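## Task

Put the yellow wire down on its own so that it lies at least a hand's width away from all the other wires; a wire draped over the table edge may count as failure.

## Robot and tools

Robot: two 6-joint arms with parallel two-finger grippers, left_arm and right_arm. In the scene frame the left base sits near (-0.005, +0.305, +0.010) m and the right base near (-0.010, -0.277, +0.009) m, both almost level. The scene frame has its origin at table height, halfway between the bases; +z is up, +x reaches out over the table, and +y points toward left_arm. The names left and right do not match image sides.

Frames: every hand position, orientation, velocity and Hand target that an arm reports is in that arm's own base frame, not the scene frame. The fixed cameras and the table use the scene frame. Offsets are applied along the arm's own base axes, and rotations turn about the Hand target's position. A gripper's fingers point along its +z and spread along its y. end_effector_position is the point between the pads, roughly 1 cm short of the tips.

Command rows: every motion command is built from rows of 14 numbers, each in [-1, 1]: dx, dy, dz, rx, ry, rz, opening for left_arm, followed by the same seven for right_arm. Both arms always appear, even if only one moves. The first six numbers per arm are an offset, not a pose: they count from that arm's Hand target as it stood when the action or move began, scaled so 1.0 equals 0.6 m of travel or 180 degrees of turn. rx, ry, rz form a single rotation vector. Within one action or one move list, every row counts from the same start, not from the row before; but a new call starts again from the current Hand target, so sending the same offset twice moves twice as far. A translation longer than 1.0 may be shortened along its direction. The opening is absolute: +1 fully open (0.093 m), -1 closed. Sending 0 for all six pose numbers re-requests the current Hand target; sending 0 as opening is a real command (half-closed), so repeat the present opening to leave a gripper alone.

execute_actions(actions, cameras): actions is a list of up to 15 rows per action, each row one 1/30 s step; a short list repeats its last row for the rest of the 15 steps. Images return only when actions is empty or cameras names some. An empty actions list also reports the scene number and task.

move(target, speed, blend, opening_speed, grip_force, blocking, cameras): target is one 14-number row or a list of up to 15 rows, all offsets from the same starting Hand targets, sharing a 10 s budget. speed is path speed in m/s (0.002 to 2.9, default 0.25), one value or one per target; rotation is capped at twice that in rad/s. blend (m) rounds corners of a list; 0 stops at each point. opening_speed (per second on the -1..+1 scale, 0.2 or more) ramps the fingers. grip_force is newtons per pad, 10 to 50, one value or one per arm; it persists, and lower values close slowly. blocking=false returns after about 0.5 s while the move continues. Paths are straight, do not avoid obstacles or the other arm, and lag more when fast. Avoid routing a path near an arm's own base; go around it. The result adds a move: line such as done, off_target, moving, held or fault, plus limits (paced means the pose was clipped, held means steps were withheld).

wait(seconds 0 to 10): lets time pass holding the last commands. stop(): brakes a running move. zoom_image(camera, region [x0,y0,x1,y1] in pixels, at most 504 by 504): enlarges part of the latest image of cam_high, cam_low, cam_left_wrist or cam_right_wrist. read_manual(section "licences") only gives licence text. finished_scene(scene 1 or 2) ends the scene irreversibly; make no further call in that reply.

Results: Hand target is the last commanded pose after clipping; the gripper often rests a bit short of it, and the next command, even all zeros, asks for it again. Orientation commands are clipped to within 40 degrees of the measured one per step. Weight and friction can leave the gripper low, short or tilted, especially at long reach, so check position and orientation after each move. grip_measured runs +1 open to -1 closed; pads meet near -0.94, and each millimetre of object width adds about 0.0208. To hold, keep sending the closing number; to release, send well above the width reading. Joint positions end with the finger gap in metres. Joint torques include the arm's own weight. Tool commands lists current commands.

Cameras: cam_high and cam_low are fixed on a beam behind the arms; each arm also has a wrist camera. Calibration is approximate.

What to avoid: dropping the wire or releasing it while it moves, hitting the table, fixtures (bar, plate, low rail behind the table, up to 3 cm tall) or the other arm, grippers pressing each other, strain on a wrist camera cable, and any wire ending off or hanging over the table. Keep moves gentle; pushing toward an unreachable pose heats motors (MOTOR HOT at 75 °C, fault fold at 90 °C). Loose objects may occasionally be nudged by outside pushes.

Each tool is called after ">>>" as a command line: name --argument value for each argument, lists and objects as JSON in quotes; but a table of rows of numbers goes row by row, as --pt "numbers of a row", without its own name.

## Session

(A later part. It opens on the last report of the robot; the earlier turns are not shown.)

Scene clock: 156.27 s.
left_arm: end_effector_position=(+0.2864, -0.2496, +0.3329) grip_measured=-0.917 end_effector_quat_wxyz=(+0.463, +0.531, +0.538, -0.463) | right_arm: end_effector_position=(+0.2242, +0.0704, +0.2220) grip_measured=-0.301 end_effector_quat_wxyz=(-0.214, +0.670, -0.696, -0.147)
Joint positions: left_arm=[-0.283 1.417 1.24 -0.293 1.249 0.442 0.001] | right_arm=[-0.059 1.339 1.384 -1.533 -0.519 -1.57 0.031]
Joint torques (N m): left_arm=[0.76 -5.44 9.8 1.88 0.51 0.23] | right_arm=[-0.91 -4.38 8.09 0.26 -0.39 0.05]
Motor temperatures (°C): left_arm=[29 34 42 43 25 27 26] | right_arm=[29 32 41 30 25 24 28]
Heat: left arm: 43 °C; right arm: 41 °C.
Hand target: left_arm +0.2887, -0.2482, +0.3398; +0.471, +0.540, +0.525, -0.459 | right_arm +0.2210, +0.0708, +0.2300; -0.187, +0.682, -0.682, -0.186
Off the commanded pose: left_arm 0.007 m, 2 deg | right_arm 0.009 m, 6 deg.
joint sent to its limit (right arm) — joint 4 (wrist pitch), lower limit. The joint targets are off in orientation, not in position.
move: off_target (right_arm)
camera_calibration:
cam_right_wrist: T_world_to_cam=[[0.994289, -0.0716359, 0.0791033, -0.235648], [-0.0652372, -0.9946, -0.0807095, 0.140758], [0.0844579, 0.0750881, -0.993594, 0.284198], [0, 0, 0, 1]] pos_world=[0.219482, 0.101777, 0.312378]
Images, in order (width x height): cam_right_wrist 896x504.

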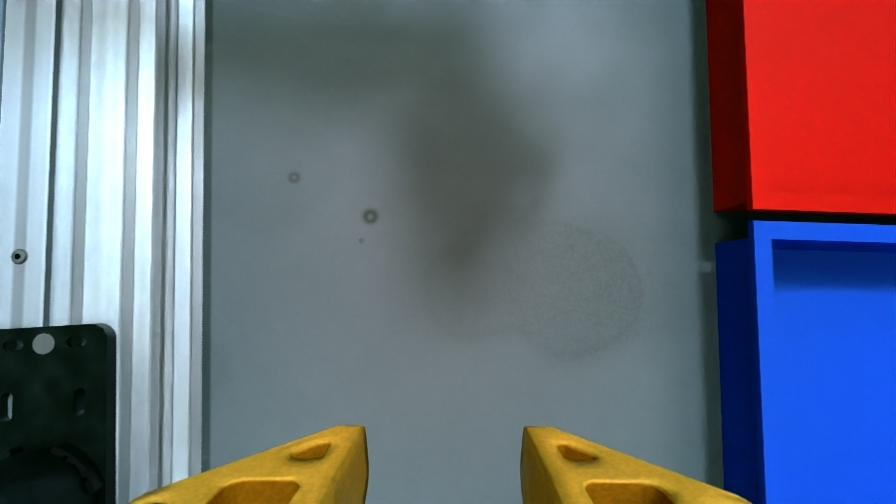

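>>> move --target '[0,0,0,0,0,0,-0.924208,0.17,-0.15,0.12,0.25,0,0,-0.3]' --cameras '["cam_right_wrist"]' --speed 0.3

>>> zoom_image --camera "cam_right_wrist" --region '[160, 0, 560, 300]'

Scene clock: 161.47 s.
left_arm: end_effector_position=(+0.2863, -0.2496, +0.3326) grip_measured=-0.917 end_effector_quat_wxyz=(+0.462, +0.531, +0.538, -0.463) | right_arm: end_effector_position=(+0.3218, -0.0177, +0.2975) grip_measured=-0.301 end_effector_quat_wxyz=(+0.537, -0.453, +0.672, +0.233)
Joint positions: left_arm=[-0.283 1.417 1.24 -0.295 1.249 0.444 0.001] | right_arm=[-0.574 1.625 1.573 -1.536 -1.251 -1.773 0.031]
Joint torques (N m): left_arm=[0.76 -5.41 9.88 1.87 0.52 0.25] | right_arm=[-0.98 -5.15 8.16 0.08 -0.74 0.21]
Heat: left arm: 42 °C; right arm: 42 °C.
Hand target: left_arm +0.2887, -0.2482, +0.3399; +0.472, +0.540, +0.525, -0.459 | right_arm +0.3230, -0.0192, +0.3021; +0.433, -0.559, +0.559, +0.433
Off the commanded pose: left_arm 0.008 m, 2 deg | right_arm 0.005 m, 31 deg.
joint sent to its limit (right arm) — joint 4 (wrist pitch), lower limit. The joint targets are off in orientation, not in position.
move: off_target (right_arm)
camera_calibration:
cam_right_wrist: T_world_to_cam=[[0.857789, -0.487361, 0.163334, -0.333427], [-0.238577, -0.658976, -0.713324, 0.3156], [0.455279, 0.572913, -0.681536, 0.154228], [0, 0, 0, 1]] pos_world=[0.291088, -0.0428856, 0.384697]
Images, in order (width x height): cam_right_wrist 896x504.

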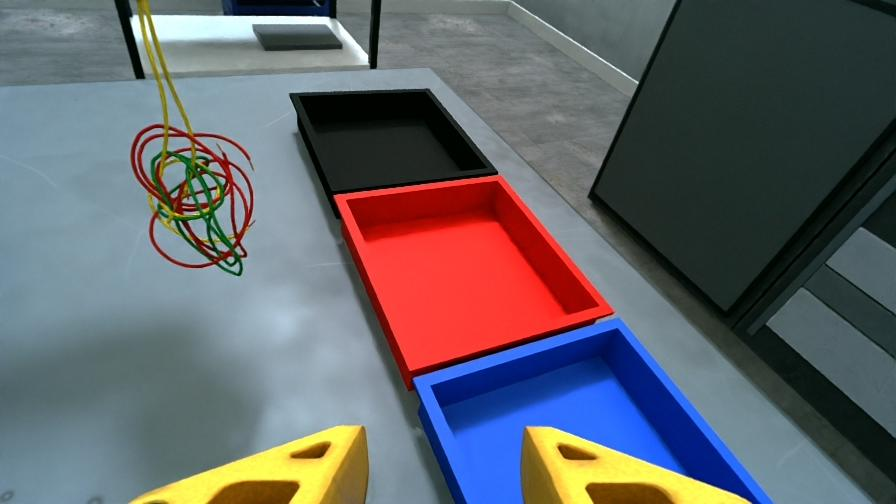

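Scaled by 1.260 from the camera's 896x504 image, which has a finer 1280x720 frame.

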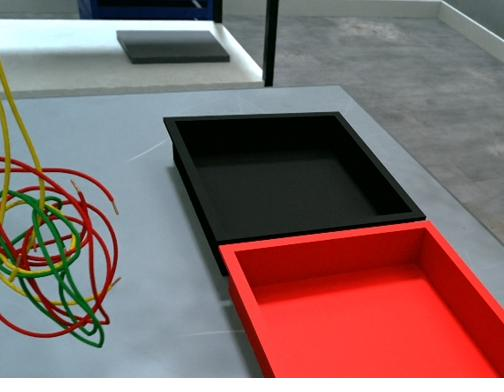

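>>> zoom_image --camera "cam_right_wrist" --region '[110, 100, 290, 290]'

Scaled by 2.653 from the camera's 896x504 image, which has a finer 1280x720 frame.

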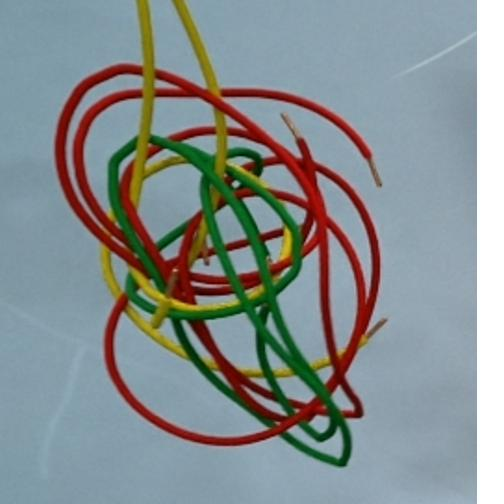

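>>> move --target '[-0.11,-0.117,0,0,0,0,-0.924208,-0.105,0.22,-0.25,-0.17,0,0,-0.3]' --cameras '["cam_right_wrist","cam_low"]' --speed 0.25

>>> zoom_image --camera "cam_right_wrist" --region '[300, 100, 700, 504]'

Scene clock: 180.10 s.
left_arm: end_effector_position=(+0.2246, -0.3201, +0.3323) grip_measured=-0.917 end_effector_quat_wxyz=(+0.455, +0.539, +0.534, -0.466) | right_arm: end_effector_position=(+0.2604, +0.1131, +0.1526) grip_measured=-0.301 end_effector_quat_wxyz=(-0.268, +0.651, -0.654, -0.278)
Joint positions: left_arm=[-0.594 1.307 1.104 -0.071 0.976 0.221 0.001] | right_arm=[-0.027 1.554 1.183 -1.244 -0.793 -1.611 0.031]
Joint torques (N m): left_arm=[-0.21 -7.65 7.23 2.5 -0.01 0.08] | right_arm=[-0.34 -6.89 5.55 0.39 -0.36 0.18]
Heat: left arm: 42 °C; right arm: 42 °C.
Hand target: left_arm +0.2228, -0.3184, +0.3398; +0.472, +0.540, +0.525, -0.459 | right_arm +0.2600, +0.1128, +0.1521; -0.271, +0.653, -0.654, -0.270
Off the commanded pose: left_arm 0.008 m, 2 deg | right_arm 0.001 m, 1 deg.
move: done
camera_calibration:
cam_right_wrist: T_world_to_cam=[[0.999719, -0.00927413, -0.0218317, -0.2561], [-0.0162783, -0.937693, -0.347082, 0.201499], [-0.0172525, 0.34734, -0.937581, 0.196124], [0, 0, 0, 1]] pos_world=[0.262691, 0.118448, 0.248227]
Images, in order (width x height): cam_low 896x504, cam_right_wrist 896x504.

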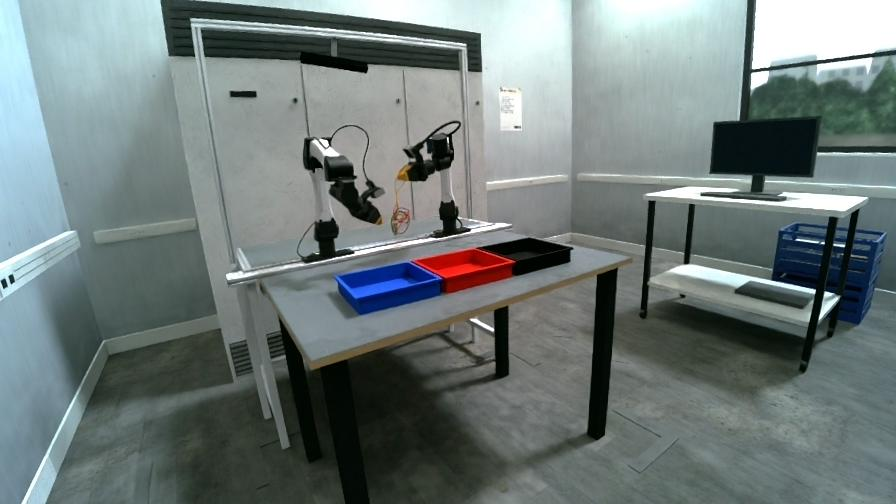

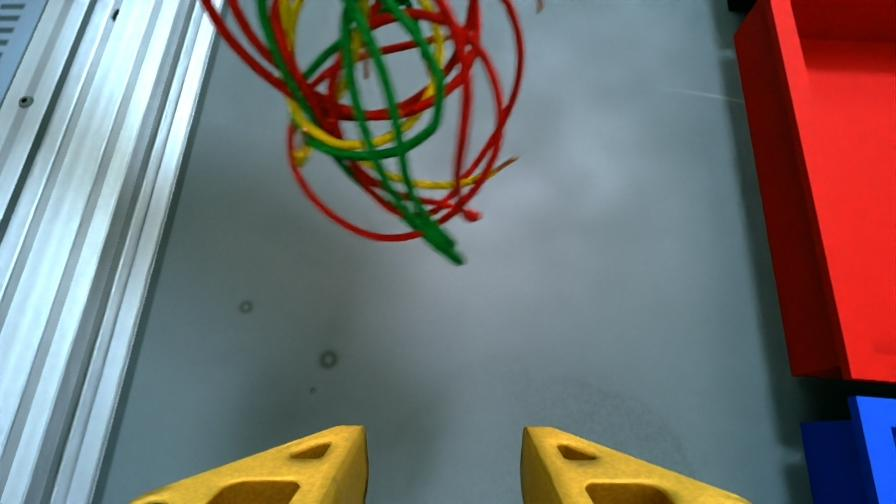

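Scaled by 1.248 from the camera's 896x504 image, which has a finer 1280x720 frame.

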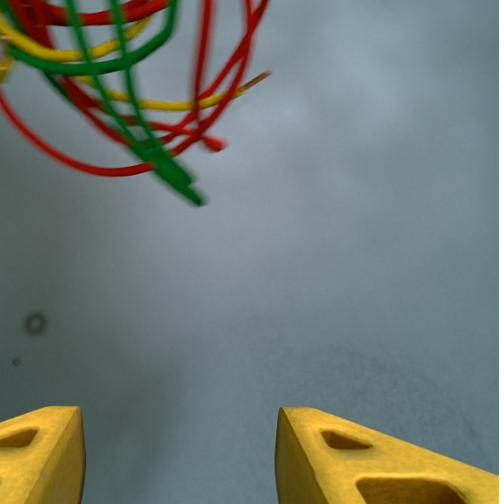

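>>> move --target '[0,0,0,0,0,0,-0.924208,0.0,0.13,-0.165,0,0,0,0]' --cameras '["cam_right_wrist"]' --speed 0.15

Scene clock: 188.27 s.
left_arm: end_effector_position=(+0.2247, -0.3201, +0.3323) grip_measured=-0.917 end_effector_quat_wxyz=(+0.455, +0.539, +0.534, -0.466) | right_arm: end_effector_position=(+0.2614, +0.1908, +0.0590) grip_measured=-0.001 end_effector_quat_wxyz=(-0.275, +0.654, -0.651, -0.271)
Joint positions: left_arm=[-0.594 1.307 1.104 -0.071 0.975 0.22 0.001] | right_arm=[0.265 1.624 0.849 -0.532 -0.757 -1.205 0.045]
Joint torques (N m): left_arm=[-0.21 -7.65 7.23 2.5 -0.02 0.03] | right_arm=[-0.32 -5.19 5.61 1.03 -0.35 0.16]
Heat: left arm: 42 °C; right arm: 42 °C.
Hand target: left_arm +0.2227, -0.3184, +0.3398; +0.471, +0.540, +0.525, -0.459 | right_arm +0.2601, +0.1909, +0.0531; -0.271, +0.653, -0.653, -0.270
Off the commanded pose: left_arm 0.008 m, 2 deg | right_arm 0.006 m, 1 deg.
move: done
camera_calibration:
cam_right_wrist: T_world_to_cam=[[0.999962, -0.00870873, 0.000173586, -0.259968], [-0.00810828, -0.937928, -0.346736, 0.239743], [0.00318244, 0.346722, -0.937963, 0.0762838], [0, 0, 0, 1]] pos_world=[0.261659, 0.196149, 0.154724]
Images, in order (width x height): cam_right_wrist 896x504.

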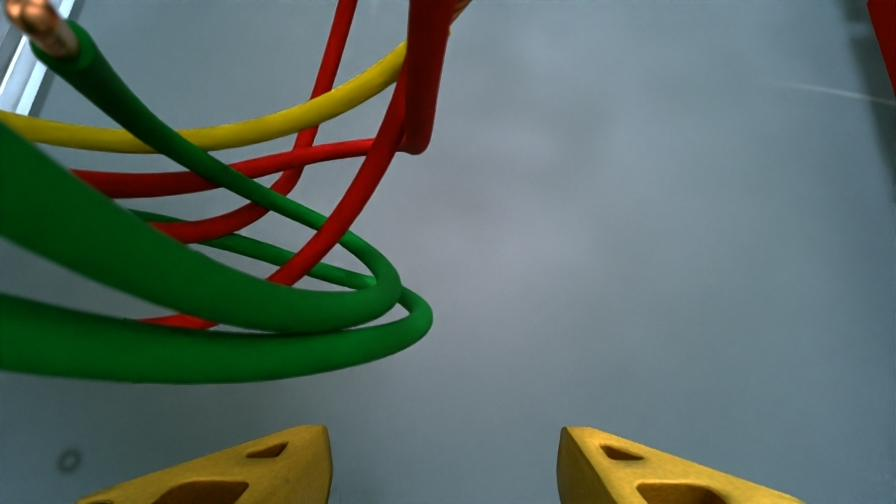

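>>> move --target '[0,0,0,0,0,0,-0.924208,0.0,-0.04,0.05,0,0.355,-0.35,0]' --cameras '["cam_right_wrist"]' --speed 0.5

Scene clock: 200.60 s.
left_arm: end_effector_position=(+0.2248, -0.3201, +0.3324) grip_measured=-0.917 end_effector_quat_wxyz=(+0.455, +0.539, +0.534, -0.466) | right_arm: end_effector_position=(+0.2561, +0.1661, +0.0716) grip_measured=-0.001 end_effector_quat_wxyz=(-0.013, -0.002, +0.925, +0.380)
Joint positions: left_arm=[-0.594 1.307 1.104 -0.07 0.975 0.22 0.001] | right_arm=[0.181 1.604 0.9 -0.725 -0.77 0.234 0.045]
Joint torques (N m): left_arm=[-0.21 -7.64 7.23 2.49 -0.01 0.03] | right_arm=[-0.84 -7.79 8.43 0.49 -0.41 0.12]
Heat: left arm: 42 °C; right arm: 42 °C.
Hand target: left_arm +0.2227, -0.3184, +0.3398; +0.471, +0.540, +0.525, -0.459 | right_arm +0.2600, +0.1668, +0.0830; -0.003, -0.003, +0.923, +0.385
Off the commanded pose: left_arm 0.008 m, 2 deg | right_arm 0.012 m, 1 deg.
move: off_target (right_arm)
camera_calibration:
cam_right_wrist: T_world_to_cam=[[-0.0186032, -0.71304, -0.700876, 0.173204], [-0.893652, -0.302505, 0.331475, 0.293633], [-0.448374, 0.632506, -0.631583, 0.142921], [0, 0, 0, 1]] pos_world=[0.329711, 0.121929, 0.114329]
Images, in order (width x height): cam_right_wrist 896x504.

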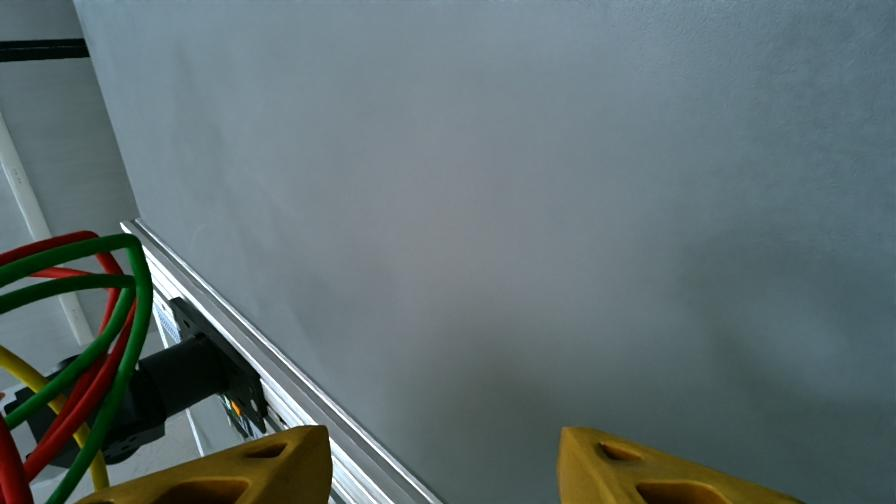

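>>> move --target '[0,0,0,0,0,0,-0.924208,0.02,0.042,0.113,0,0,0,0]' --cameras '["cam_right_wrist"]' --speed 0.2

Scene clock: 216.43 s.
left_arm: end_effector_position=(+0.2249, -0.3202, +0.3329) grip_measured=-0.917 end_effector_quat_wxyz=(+0.457, +0.539, +0.533, -0.466) | right_arm: end_effector_position=(+0.2712, +0.1917, +0.1432) grip_measured=-0.001 end_effector_quat_wxyz=(-0.009, -0.002, +0.922, +0.388)
Joint positions: left_arm=[-0.594 1.307 1.104 -0.067 0.975 0.22 0.001] | right_arm=[0.255 1.564 1.147 -0.924 -0.77 0.344 0.045]
Joint torques (N m): left_arm=[-0.21 -7.64 7.23 2.46 -0.01 0.03] | right_arm=[-0.16 -7.1 8.99 0.61 -0.28 0.12]
Heat: left arm: 42 °C; right arm: 43 °C.
Hand target: left_arm +0.2227, -0.3184, +0.3399; +0.472, +0.540, +0.525, -0.459 | right_arm +0.2720, +0.1920, +0.1509; -0.003, -0.003, +0.923, +0.385
Off the commanded pose: left_arm 0.007 m, 2 deg | right_arm 0.008 m, 1 deg.
move: done
camera_calibration:
cam_right_wrist: T_world_to_cam=[[-0.0157688, -0.7015, -0.712495, 0.240645], [-0.897401, -0.304313, 0.319478, 0.294217], [-0.440935, 0.644431, -0.624728, 0.173409], [0, 0, 0, 1]] pos_world=[0.344287, 0.146596, 0.185796]
Images, in order (width x height): cam_right_wrist 896x504.

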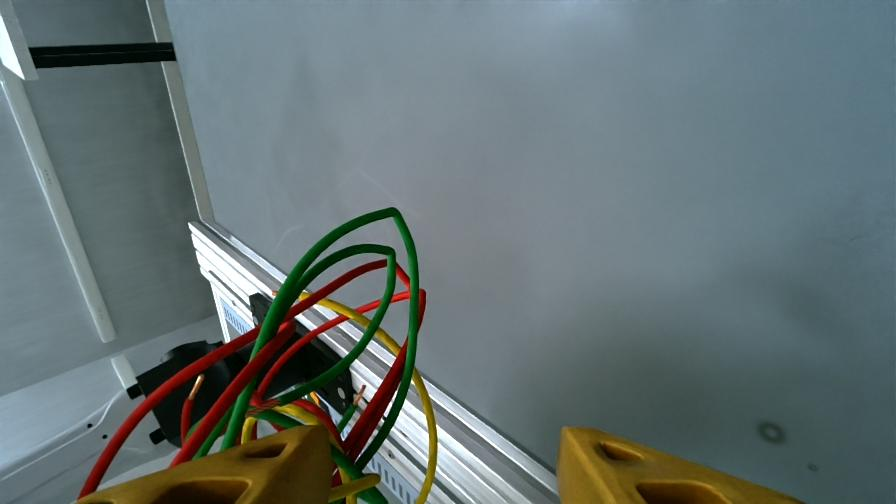

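>>> move --pt "0 0 0 0 0 0 -0.924208 -0.007 0.118 -0.088 0 0 0 0" --pt "0 0 0 0 0 0 -0.924208 -0.007 0.118 -0.088 0 0 0 -1" --cameras '["cam_right_wrist"]' --speed 0.15

Scene clock: 226.03 s.
left_arm: end_effector_position=(+0.2249, -0.3202, +0.3329) grip_measured=-0.917 end_effector_quat_wxyz=(+0.457, +0.539, +0.533, -0.466) | right_arm: end_effector_position=(+0.2669, +0.2632, +0.1046) grip_measured=-0.977 end_effector_quat_wxyz=(-0.004, -0.006, +0.921, +0.391)
Joint positions: left_arm=[-0.594 1.307 1.104 -0.067 0.975 0.22 0.001] | right_arm=[0.486 1.634 1.036 -0.536 -0.697 0.633 0]
Joint torques (N m): left_arm=[-0.21 -7.65 7.23 2.46 -0.01 0.03] | right_arm=[-0.34 -6.08 6.34 1.43 -0.17 0.11]
Heat: left arm: 42 °C; right arm: 43 °C.
Hand target: left_arm +0.2227, -0.3184, +0.3399; +0.472, +0.540, +0.525, -0.459 | right_arm +0.2678, +0.2628, +0.0981; -0.003, -0.003, +0.923, +0.386
Off the commanded pose: left_arm 0.007 m, 2 deg | right_arm 0.007 m, 1 deg.
move: done
camera_calibration:
cam_right_wrist: T_world_to_cam=[[-0.00394627, -0.697103, -0.71696, 0.259317], [-0.89968, -0.310506, 0.306859, 0.327963], [-0.436533, 0.646245, -0.625944, 0.0998447], [0, 0, 0, 1]] pos_world=[0.339671, 0.218081, 0.147779]
Images, in order (width x height): cam_right_wrist 896x504.

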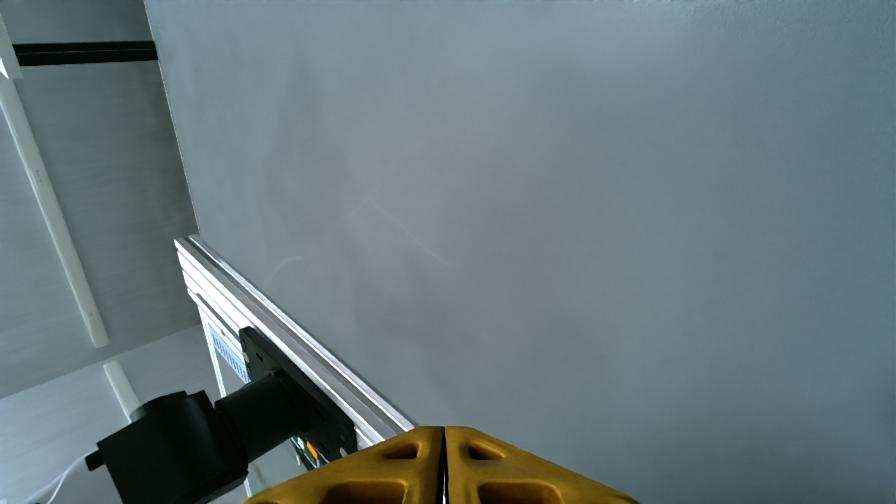

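>>> move --pt "0 0 0 0 0 0 -0.924208 0 0 0 0 0 0 0" --pt "0 0 0 0 0 0 -0.924208 0.0 -0.12 0.1 0 0 0 0" --cameras '["cam_right_wrist","cam_low","cam_left_wrist"]' --speed 0.25

>>> zoom_image --camera "cam_low" --region '[340, 140, 480, 260]'

Scene clock: 232.33 s.
left_arm: end_effector_position=(+0.2249, -0.3202, +0.3329) grip_measured=-0.917 end_effector_quat_wxyz=(+0.457, +0.539, +0.533, -0.466) | right_arm: end_effector_position=(+0.2659, +0.1897, +0.1503) grip_measured=-0.001 end_effector_quat_wxyz=(-0.006, +0.002, +0.925, +0.380)
Joint positions: left_arm=[-0.594 1.307 1.104 -0.067 0.975 0.22 0.001] | right_arm=[0.261 1.532 1.151 -0.953 -0.749 0.359 0.045]
Joint torques (N m): left_arm=[-0.23 -7.64 7.23 2.46 -0.01 0.03] | right_arm=[-0.65 -5.65 9.28 0.7 -0.44 -0.03]
Heat: left arm: 42 °C; right arm: 44 °C.
Hand target: left_arm +0.2227, -0.3184, +0.3399; +0.472, +0.540, +0.525, -0.459 | right_arm +0.2678, +0.1909, +0.1581; -0.003, -0.004, +0.923, +0.386
Off the commanded pose: left_arm 0.007 m, 2 deg | right_arm 0.008 m, 1 deg.
move: done
camera_calibration:
cam_left_wrist: T_world_to_cam=[[-0.999327, 0.0353417, -0.00978637, 0.239566], [0.0274506, 0.543968, -0.838657, 0.485414], [-0.0243161, -0.838361, -0.544573, 0.00300167], [0, 0, 0, 1]] pos_world=[0.226153, -0.27, 0.411075]
cam_right_wrist: T_world_to_cam=[[-0.0207433, -0.713657, -0.700188, 0.245958], [-0.900956, -0.29026, 0.322534, 0.284409], [-0.433415, 0.637529, -0.636952, 0.177943], [0, 0, 0, 1]] pos_world=[0.338465, 0.144638, 0.193826]
Images, in order (width x height): cam_low 896x504, cam_left_wrist 896x504, cam_right_wrist 896x504.

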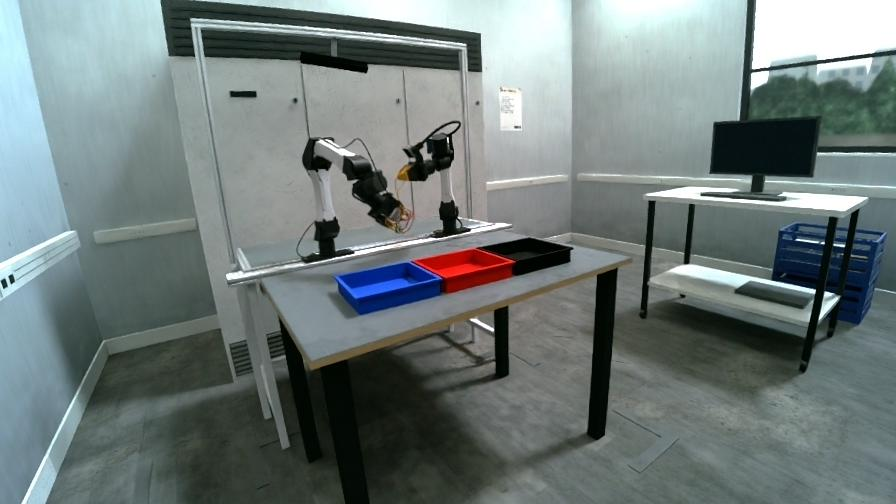

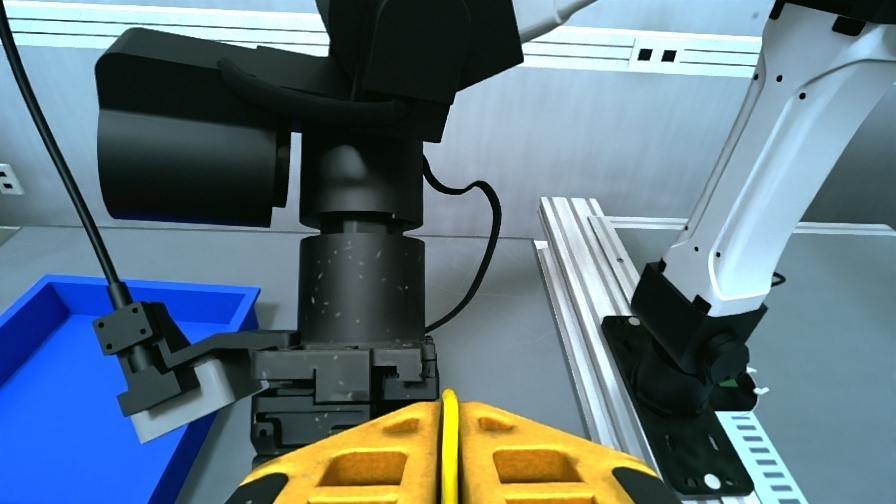

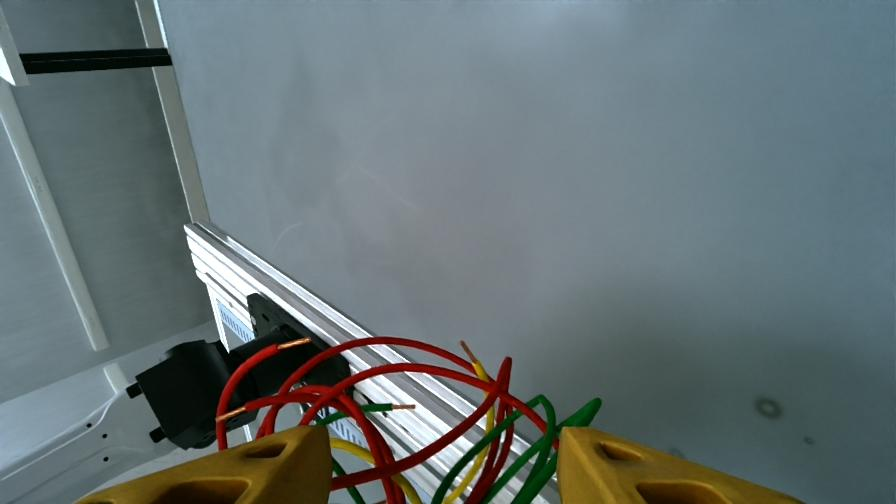

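Scaled by 3.600 from the camera's 896x504 image, which has a finer 1280x720 frame.

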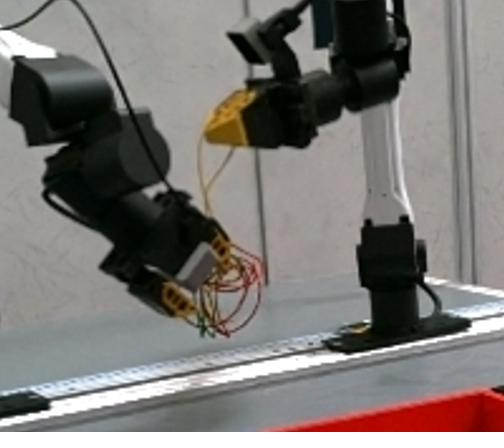

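>>> move --pt "0 0 0 0 0 0 -0.924208 0 -0.08 0.06 0 0 0 0" --pt "0 0 -0.1 0 0 0 -0.924208 -0.05 -0.18 0.12 0 -0.355 0.35 0" --pt "0 0.17 -0.42 0 0 0 -0.924208 -0.05 -0.18 0.12 0 -0.355 0.35 0" --cameras '["cam_right_wrist","cam_low"]' --speed 0.25

>>> zoom_image --camera "cam_low" --region '[340, 140, 480, 280]'

>>> zoom_image --camera "cam_right_wrist" --region '[250, 0, 650, 400]'

Scene clock: 247.50 s.
left_arm: end_effector_position=(+0.2236, -0.2181, +0.0895) grip_measured=-0.917 end_effector_quat_wxyz=(+0.469, +0.540, +0.528, -0.458) | right_arm: end_effector_position=(+0.2440, +0.0837, +0.2279) grip_measured=-0.001 end_effector_quat_wxyz=(-0.295, +0.642, -0.666, -0.237)
Joint positions: left_arm=[-0.226 1.684 0.355 0.768 1.306 0.568 0.001] | right_arm=[-0.145 1.437 1.384 -1.535 -0.777 -1.687 0.045]
Joint torques (N m): left_arm=[0.62 -4.52 3.69 1.96 0.5 0.08] | right_arm=[-0.88 -5.7 6.04 0.08 -0.42 0.09]
Heat: left arm: 42 °C; right arm: 45 °C.
Hand target: left_arm +0.2226, -0.2164, +0.0878; +0.471, +0.540, +0.525, -0.459 | right_arm +0.2378, +0.0828, +0.2301; -0.271, +0.653, -0.654, -0.270
Off the commanded pose: left_arm 0.003 m, 0 deg | right_arm 0.007 m, 5 deg.
joint sent to its limit (right arm) — joint 4 (wrist pitch), lower limit. The joint targets are off in orientation, not in position.
move: off_target (right_arm)
camera_calibration:
cam_right_wrist: T_world_to_cam=[[0.995665, -0.073244, 0.0573284, -0.250048], [-0.0503624, -0.942721, -0.329758, 0.204559], [0.0781975, 0.325441, -0.942323, 0.256345], [0, 0, 0, 1]] pos_world=[0.239221, 0.0911025, 0.32335]
Images, in order (width x height): cam_low 896x504, cam_right_wrist 896x504.

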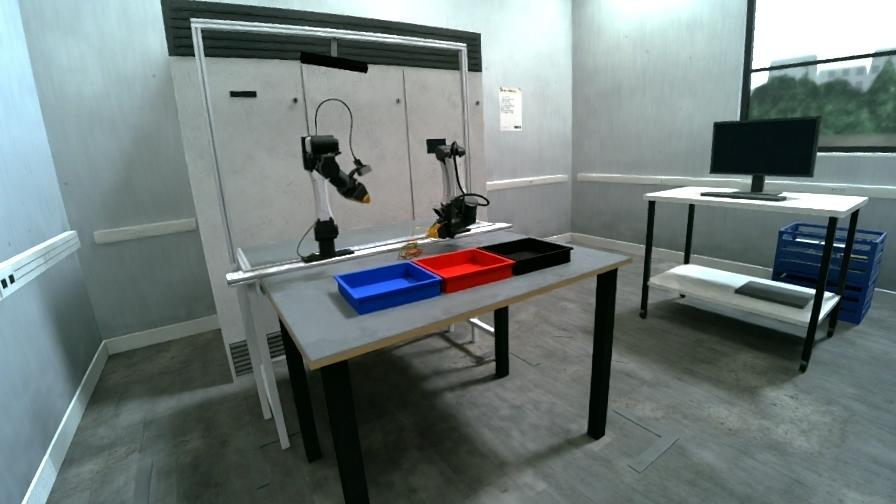

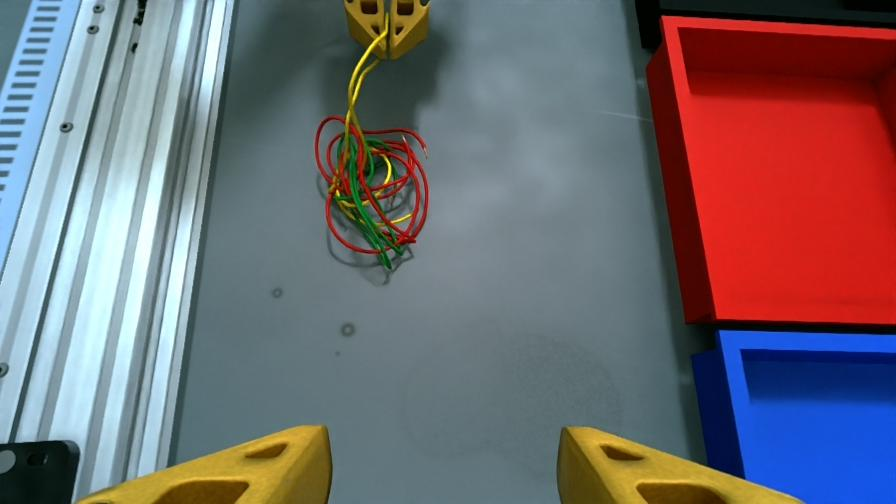

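Scaled by 3.600 from the camera's 896x504 image, which has a finer 1280x720 frame.

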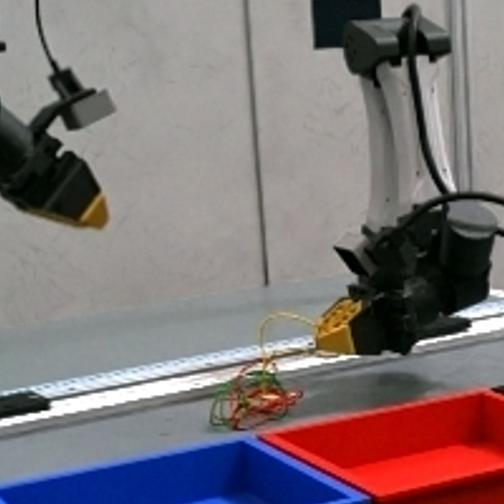

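Scaled by 1.260 from the camera's 896x504 image, which has a finer 1280x720 frame.

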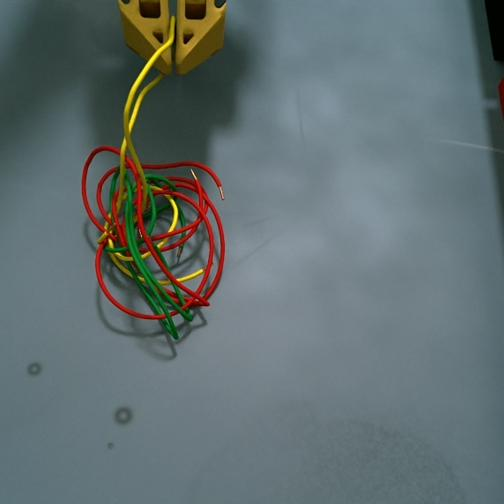

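>>> zoom_image --camera "cam_right_wrist" --region '[300, 90, 450, 280]'

Scaled by 2.653 from the camera's 896x504 image, which has a finer 1280x720 frame.

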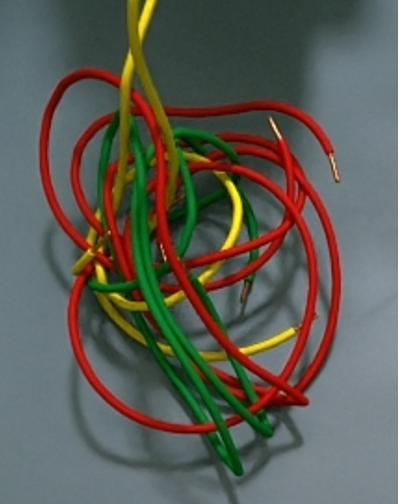

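>>> move --pt "0 0 0 0 0 0 -0.924208 -0.0165 0.115 -0.27 0 0 0 -0.5" --pt "0 0 0 0 0 0 -0.924208 -0.0165 0.182 -0.362 0 0 0 -0.5" --cameras '["cam_right_wrist"]' --speed '[0.25,0.12]'

Scene clock: 261.33 s.
left_arm: end_effector_position=(+0.2239, -0.2182, +0.0899) grip_measured=-0.917 end_effector_quat_wxyz=(+0.470, +0.540, +0.527, -0.458) | right_arm: end_effector_position=(+0.2300, +0.1921, +0.0183) grip_measured=-0.499 end_effector_quat_wxyz=(-0.275, +0.654, -0.651, -0.271)
Joint positions: left_arm=[-0.226 1.684 0.355 0.772 1.306 0.566 0.001] | right_arm=[0.305 1.617 0.637 -0.29 -0.746 -1.152 0.021]
Joint torques (N m): left_arm=[0.62 -4.42 3.64 1.96 0.5 0.07] | right_arm=[-0.14 -4.51 4.72 1.13 -0.3 0.19]
Heat: left arm: 41 °C; right arm: 44 °C.
Hand target: left_arm +0.2226, -0.2164, +0.0878; +0.471, +0.540, +0.525, -0.459 | right_arm +0.2279, +0.1920, +0.0129; -0.271, +0.653, -0.654, -0.270
Off the commanded pose: left_arm 0.003 m, 0 deg | right_arm 0.006 m, 1 deg.
move: done
camera_calibration:
cam_right_wrist: T_world_to_cam=[[0.999956, -0.00941286, 0.000331133, -0.228326], [-0.00871476, -0.937986, -0.346563, 0.226692], [0.00357274, 0.346544, -0.938027, 0.037617], [0, 0, 0, 1]] pos_world=[0.230157, 0.197449, 0.113924]
Images, in order (width x height): cam_right_wrist 896x504.

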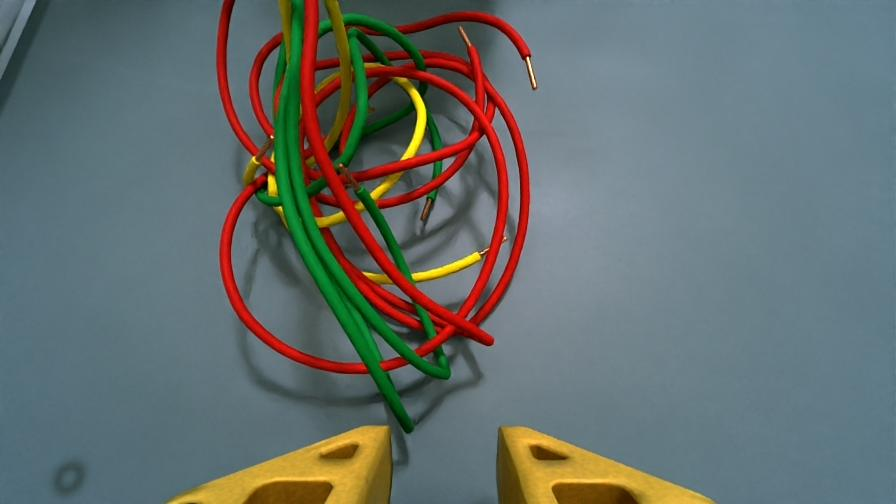

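>>> move --pt "0 0 0 0 0 0 -0.924208 -0.008 0.033 -0.01 0 0 0 -0.5" --pt "0 0 0 0 0 0 -0.924208 -0.008 0.033 -0.01 0 0 0 -1" --cameras '["cam_right_wrist"]' --speed 0.1

Scene clock: 266.77 s.
left_arm: end_effector_position=(+0.2239, -0.2182, +0.0899) grip_measured=-0.917 end_effector_quat_wxyz=(+0.470, +0.540, +0.527, -0.458) | right_arm: end_effector_position=(+0.2248, +0.2122, +0.0121) grip_measured=-0.972 end_effector_quat_wxyz=(-0.274, +0.654, -0.651, -0.271)
Joint positions: left_arm=[-0.226 1.684 0.355 0.772 1.306 0.566 0.001] | right_arm=[0.39 1.634 0.613 -0.179 -0.718 -1.046 0]
Joint torques (N m): left_arm=[0.62 -4.44 3.64 1.96 0.5 0.07] | right_arm=[-0.34 -4.52 4.88 1.28 -0.32 0.21]
Heat: left arm: 41 °C; right arm: 44 °C.
Hand target: left_arm +0.2226, -0.2164, +0.0878; +0.471, +0.540, +0.525, -0.459 | right_arm +0.2231, +0.2118, +0.0069; -0.271, +0.653, -0.654, -0.270
Off the commanded pose: left_arm 0.003 m, 0 deg | right_arm 0.006 m, 1 deg.
move: done
camera_calibration:
cam_right_wrist: T_world_to_cam=[[0.999969, -0.00788147, -0.000572143, -0.223278], [-0.0075925, -0.938185, -0.34605, 0.243217], [0.00219061, 0.346044, -0.938216, 0.0253547], [0, 0, 0, 1]] pos_world=[0.225062, 0.217649, 0.107826]
Images, in order (width x height): cam_right_wrist 896x504.

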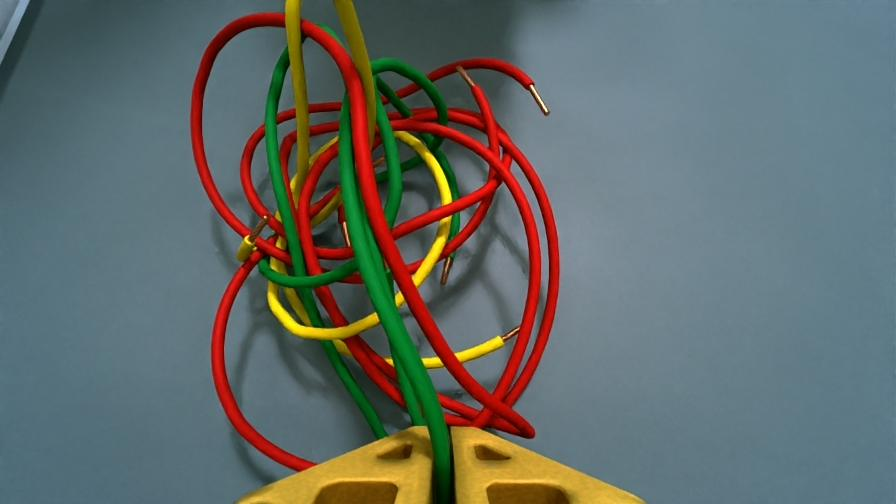

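>>> move --target '[0,0,0,0,0,0,-0.924208,0,-0.15,0.03,0,0,0,-1]' --cameras '["cam_right_wrist"]' --speed 0.07

Scene clock: 271.23 s.
left_arm: end_effector_position=(+0.2234, -0.2182, +0.0903) grip_measured=-0.917 end_effector_quat_wxyz=(+0.470, +0.540, +0.525, -0.459) | right_arm: end_effector_position=(+0.2191, +0.1288, +0.0238) grip_measured=-0.972 end_effector_quat_wxyz=(-0.277, +0.651, -0.648, -0.283)
Joint positions: left_arm=[-0.226 1.684 0.355 0.773 1.309 0.566 0.001] | right_arm=[0.029 1.6 0.653 -0.606 -0.814 -1.539 0]
Joint torques (N m): left_arm=[0.62 -4.42 3.64 1.95 0.47 0.07] | right_arm=[-2.03 -5.55 7.13 0.07 -0.15 0]
Heat: left arm: 41 °C; right arm: 43 °C.
Hand target: left_arm +0.2226, -0.2164, +0.0878; +0.471, +0.540, +0.525, -0.459 | right_arm +0.2231, +0.1218, +0.0249; -0.271, +0.653, -0.654, -0.270
Off the commanded pose: left_arm 0.003 m, 0 deg | right_arm 0.008 m, 2 deg.
move: done
camera_calibration:
cam_right_wrist: T_world_to_cam=[[0.999913, -0.00335647, -0.0127278, -0.218506], [-0.00778386, -0.930535, -0.366119, 0.168528], [-0.0106148, 0.366187, -0.930481, 0.0651893], [0, 0, 0, 1]] pos_world=[0.220491, 0.132216, 0.119578]
Images, in order (width x height): cam_right_wrist 896x504.

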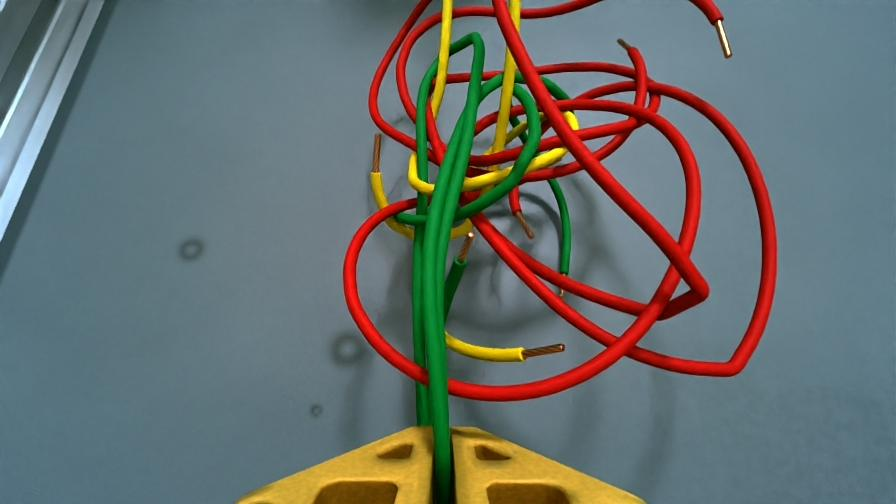

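>>> move --target '[0,0.07,0.03,0,0,0,-0.924208,0.03,-0.17,0.03,0,0,0,-1]' --cameras '["cam_right_wrist","cam_low"]' --speed 0.07

>>> zoom_image --camera "cam_low" --region '[340, 140, 480, 280]'

Scene clock: 277.50 s.
left_arm: end_effector_position=(+0.2108, -0.1896, +0.1063) grip_measured=-0.917 end_effector_quat_wxyz=(+0.468, +0.540, +0.509, -0.480) | right_arm: end_effector_position=(+0.2248, +0.0604, +0.0692) grip_measured=-0.972 end_effector_quat_wxyz=(-0.306, +0.605, -0.645, -0.353)
Joint positions: left_arm=[-0.102 1.555 0.46 0.057 1.453 1.052 0.001] | right_arm=[-0.329 1.762 0.919 -1.213 -0.88 -2.068 0]
Joint torques (N m): left_arm=[5.38 -6.19 5.31 0.75 0.51 0.34] | right_arm=[-6.02 -5.04 9.09 0.27 1.14 -0.04]
Heat: left arm: 41 °C; right arm: 43 °C.
Hand target: left_arm +0.2227, -0.1744, +0.1058; +0.472, +0.540, +0.525, -0.459 | right_arm +0.2411, +0.0198, +0.0429; -0.271, +0.653, -0.654, -0.270
Off the commanded pose: left_arm 0.019 m, 3 deg | right_arm 0.051 m, 12 deg.
move: off_target (left_arm, right_arm)
camera_calibration:
cam_right_wrist: T_world_to_cam=[[0.995236, -0.0280056, -0.0933888, -0.215726], [-0.0714315, -0.86137, -0.50293, 0.14108], [-0.0663575, 0.507205, -0.859267, 0.131622], [0, 0, 0, 1]] pos_world=[0.23351, 0.0487209, 0.163906]
Images, in order (width x height): cam_low 896x504, cam_right_wrist 896x504.

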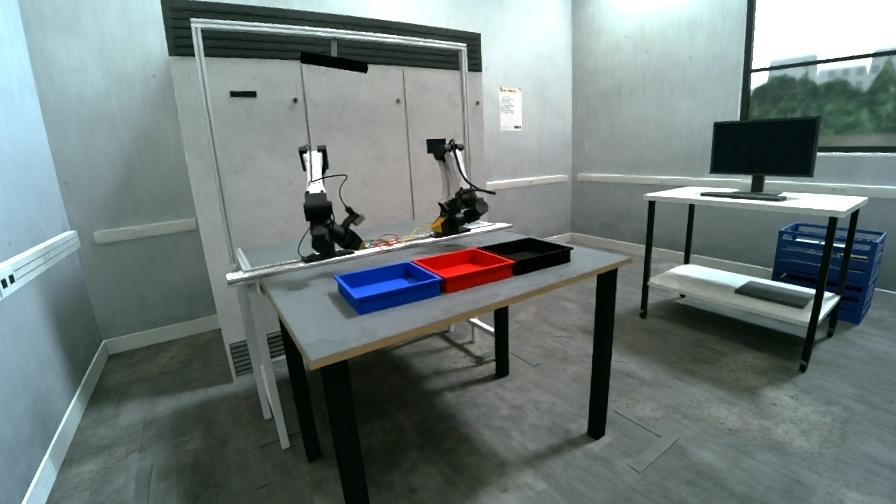

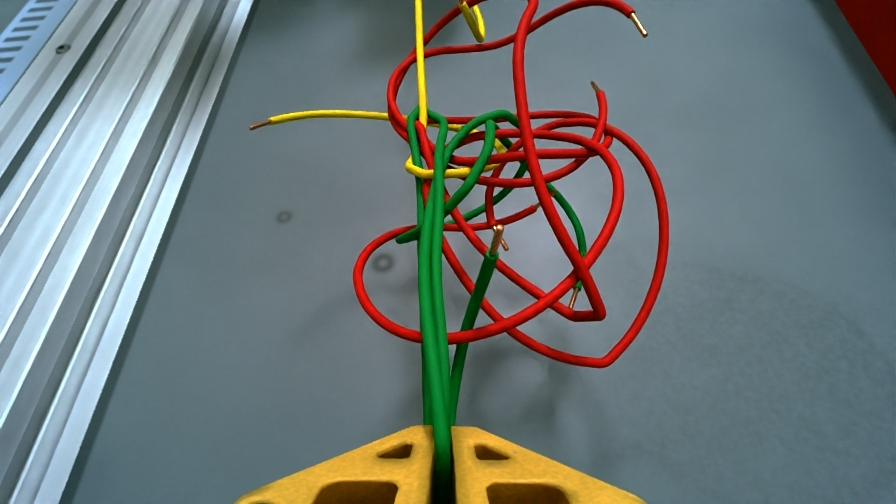

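Scaled by 3.600 from the camera's 896x504 image, which has a finer 1280x720 frame.

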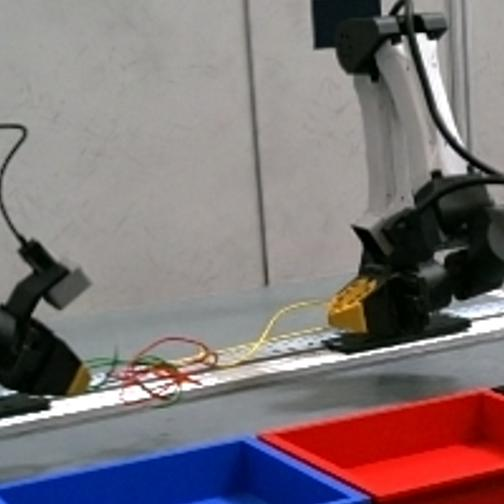

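>>> zoom_image --camera "cam_right_wrist" --region '[340, 0, 660, 300]'

Scaled by 1.575 from the camera's 896x504 image, which has a finer 1280x720 frame.

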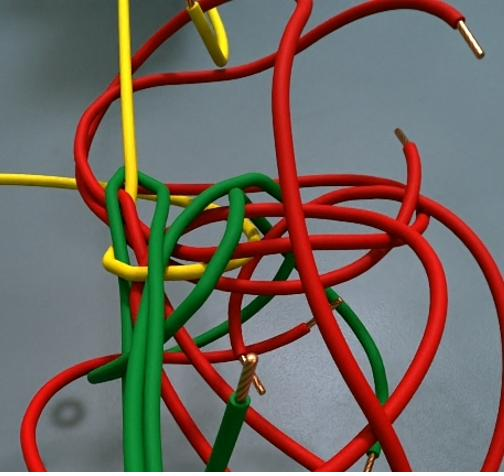

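>>> move --pt "0 -0.05 -0.02 0 0 0 -0.924208 -0.02 0.08 0 0 0 0 -1" --pt "0 -0.05 -0.02 0 0 0 -0.924208 -0.02 0.08 -0.02 0 0 0 -0.4" --pt "0 -0.05 -0.02 0 0 0 -0.924208 0 0.12 0.22 0 0 0 -0.4" --cameras '["cam_right_wrist"]' --speed 0.15

>>> zoom_image --camera "cam_right_wrist" --region '[300, 0, 660, 400]'

Scene clock: 293.13 s.
left_arm: end_effector_position=(+0.2227, -0.2035, +0.0984) grip_measured=-0.917 end_effector_quat_wxyz=(+0.470, +0.538, +0.523, -0.465) | right_arm: end_effector_position=(+0.2419, +0.0895, +0.1665) grip_measured=-0.401 end_effector_quat_wxyz=(-0.265, +0.654, -0.655, -0.269)
Joint positions: left_arm=[-0.161 1.614 0.385 0.538 1.374 0.701 0.001] | right_arm=[-0.117 1.5 1.194 -1.384 -0.768 -1.734 0.026]
Joint torques (N m): left_arm=[-0.42 -4.23 3.97 1.81 0.31 0.07] | right_arm=[-0.18 -5.94 8.17 -0.18 -0.54 0.18]
Motor temperatures (°C): left_arm=[30 32 37 38 25 27 26] | right_arm=[29 34 45 28 26 24 28]
Heat: left arm: 38 °C; right arm: 45 °C.
Hand target: left_arm +0.2226, -0.2044, +0.0938; +0.471, +0.540, +0.525, -0.459 | right_arm +0.2411, +0.0918, +0.1749; -0.271, +0.653, -0.654, -0.270
Off the commanded pose: left_arm 0.005 m, 1 deg | right_arm 0.009 m, 1 deg.
move: done
camera_calibration:
cam_right_wrist: T_world_to_cam=[[0.999871, -0.0106655, -0.0120087, -0.239065], [-0.0140317, -0.943871, -0.330016, 0.181056], [-0.00781488, 0.330142, -0.943899, 0.217383], [0, 0, 0, 1]] pos_world=[0.243274, 0.0965762, 0.262068]
Images, in order (width x height): cam_right_wrist 896x504.

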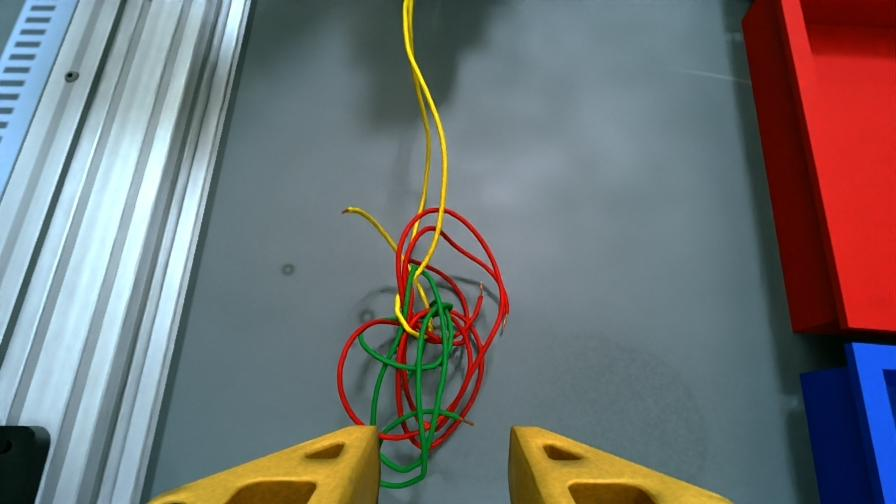

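Scaled by 1.260 from the camera's 896x504 image, which has a finer 1280x720 frame.

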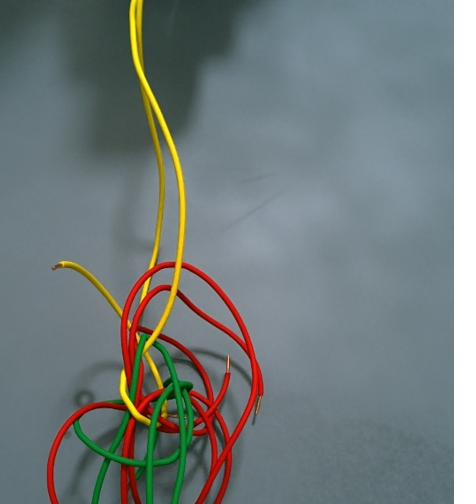

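>>> zoom_image --camera "cam_right_wrist" --region '[330, 190, 530, 370]'

Scaled by 2.520 from the camera's 896x504 image, which has a finer 1280x720 frame.

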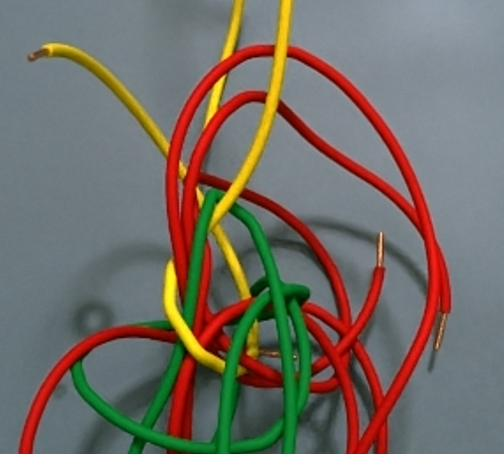

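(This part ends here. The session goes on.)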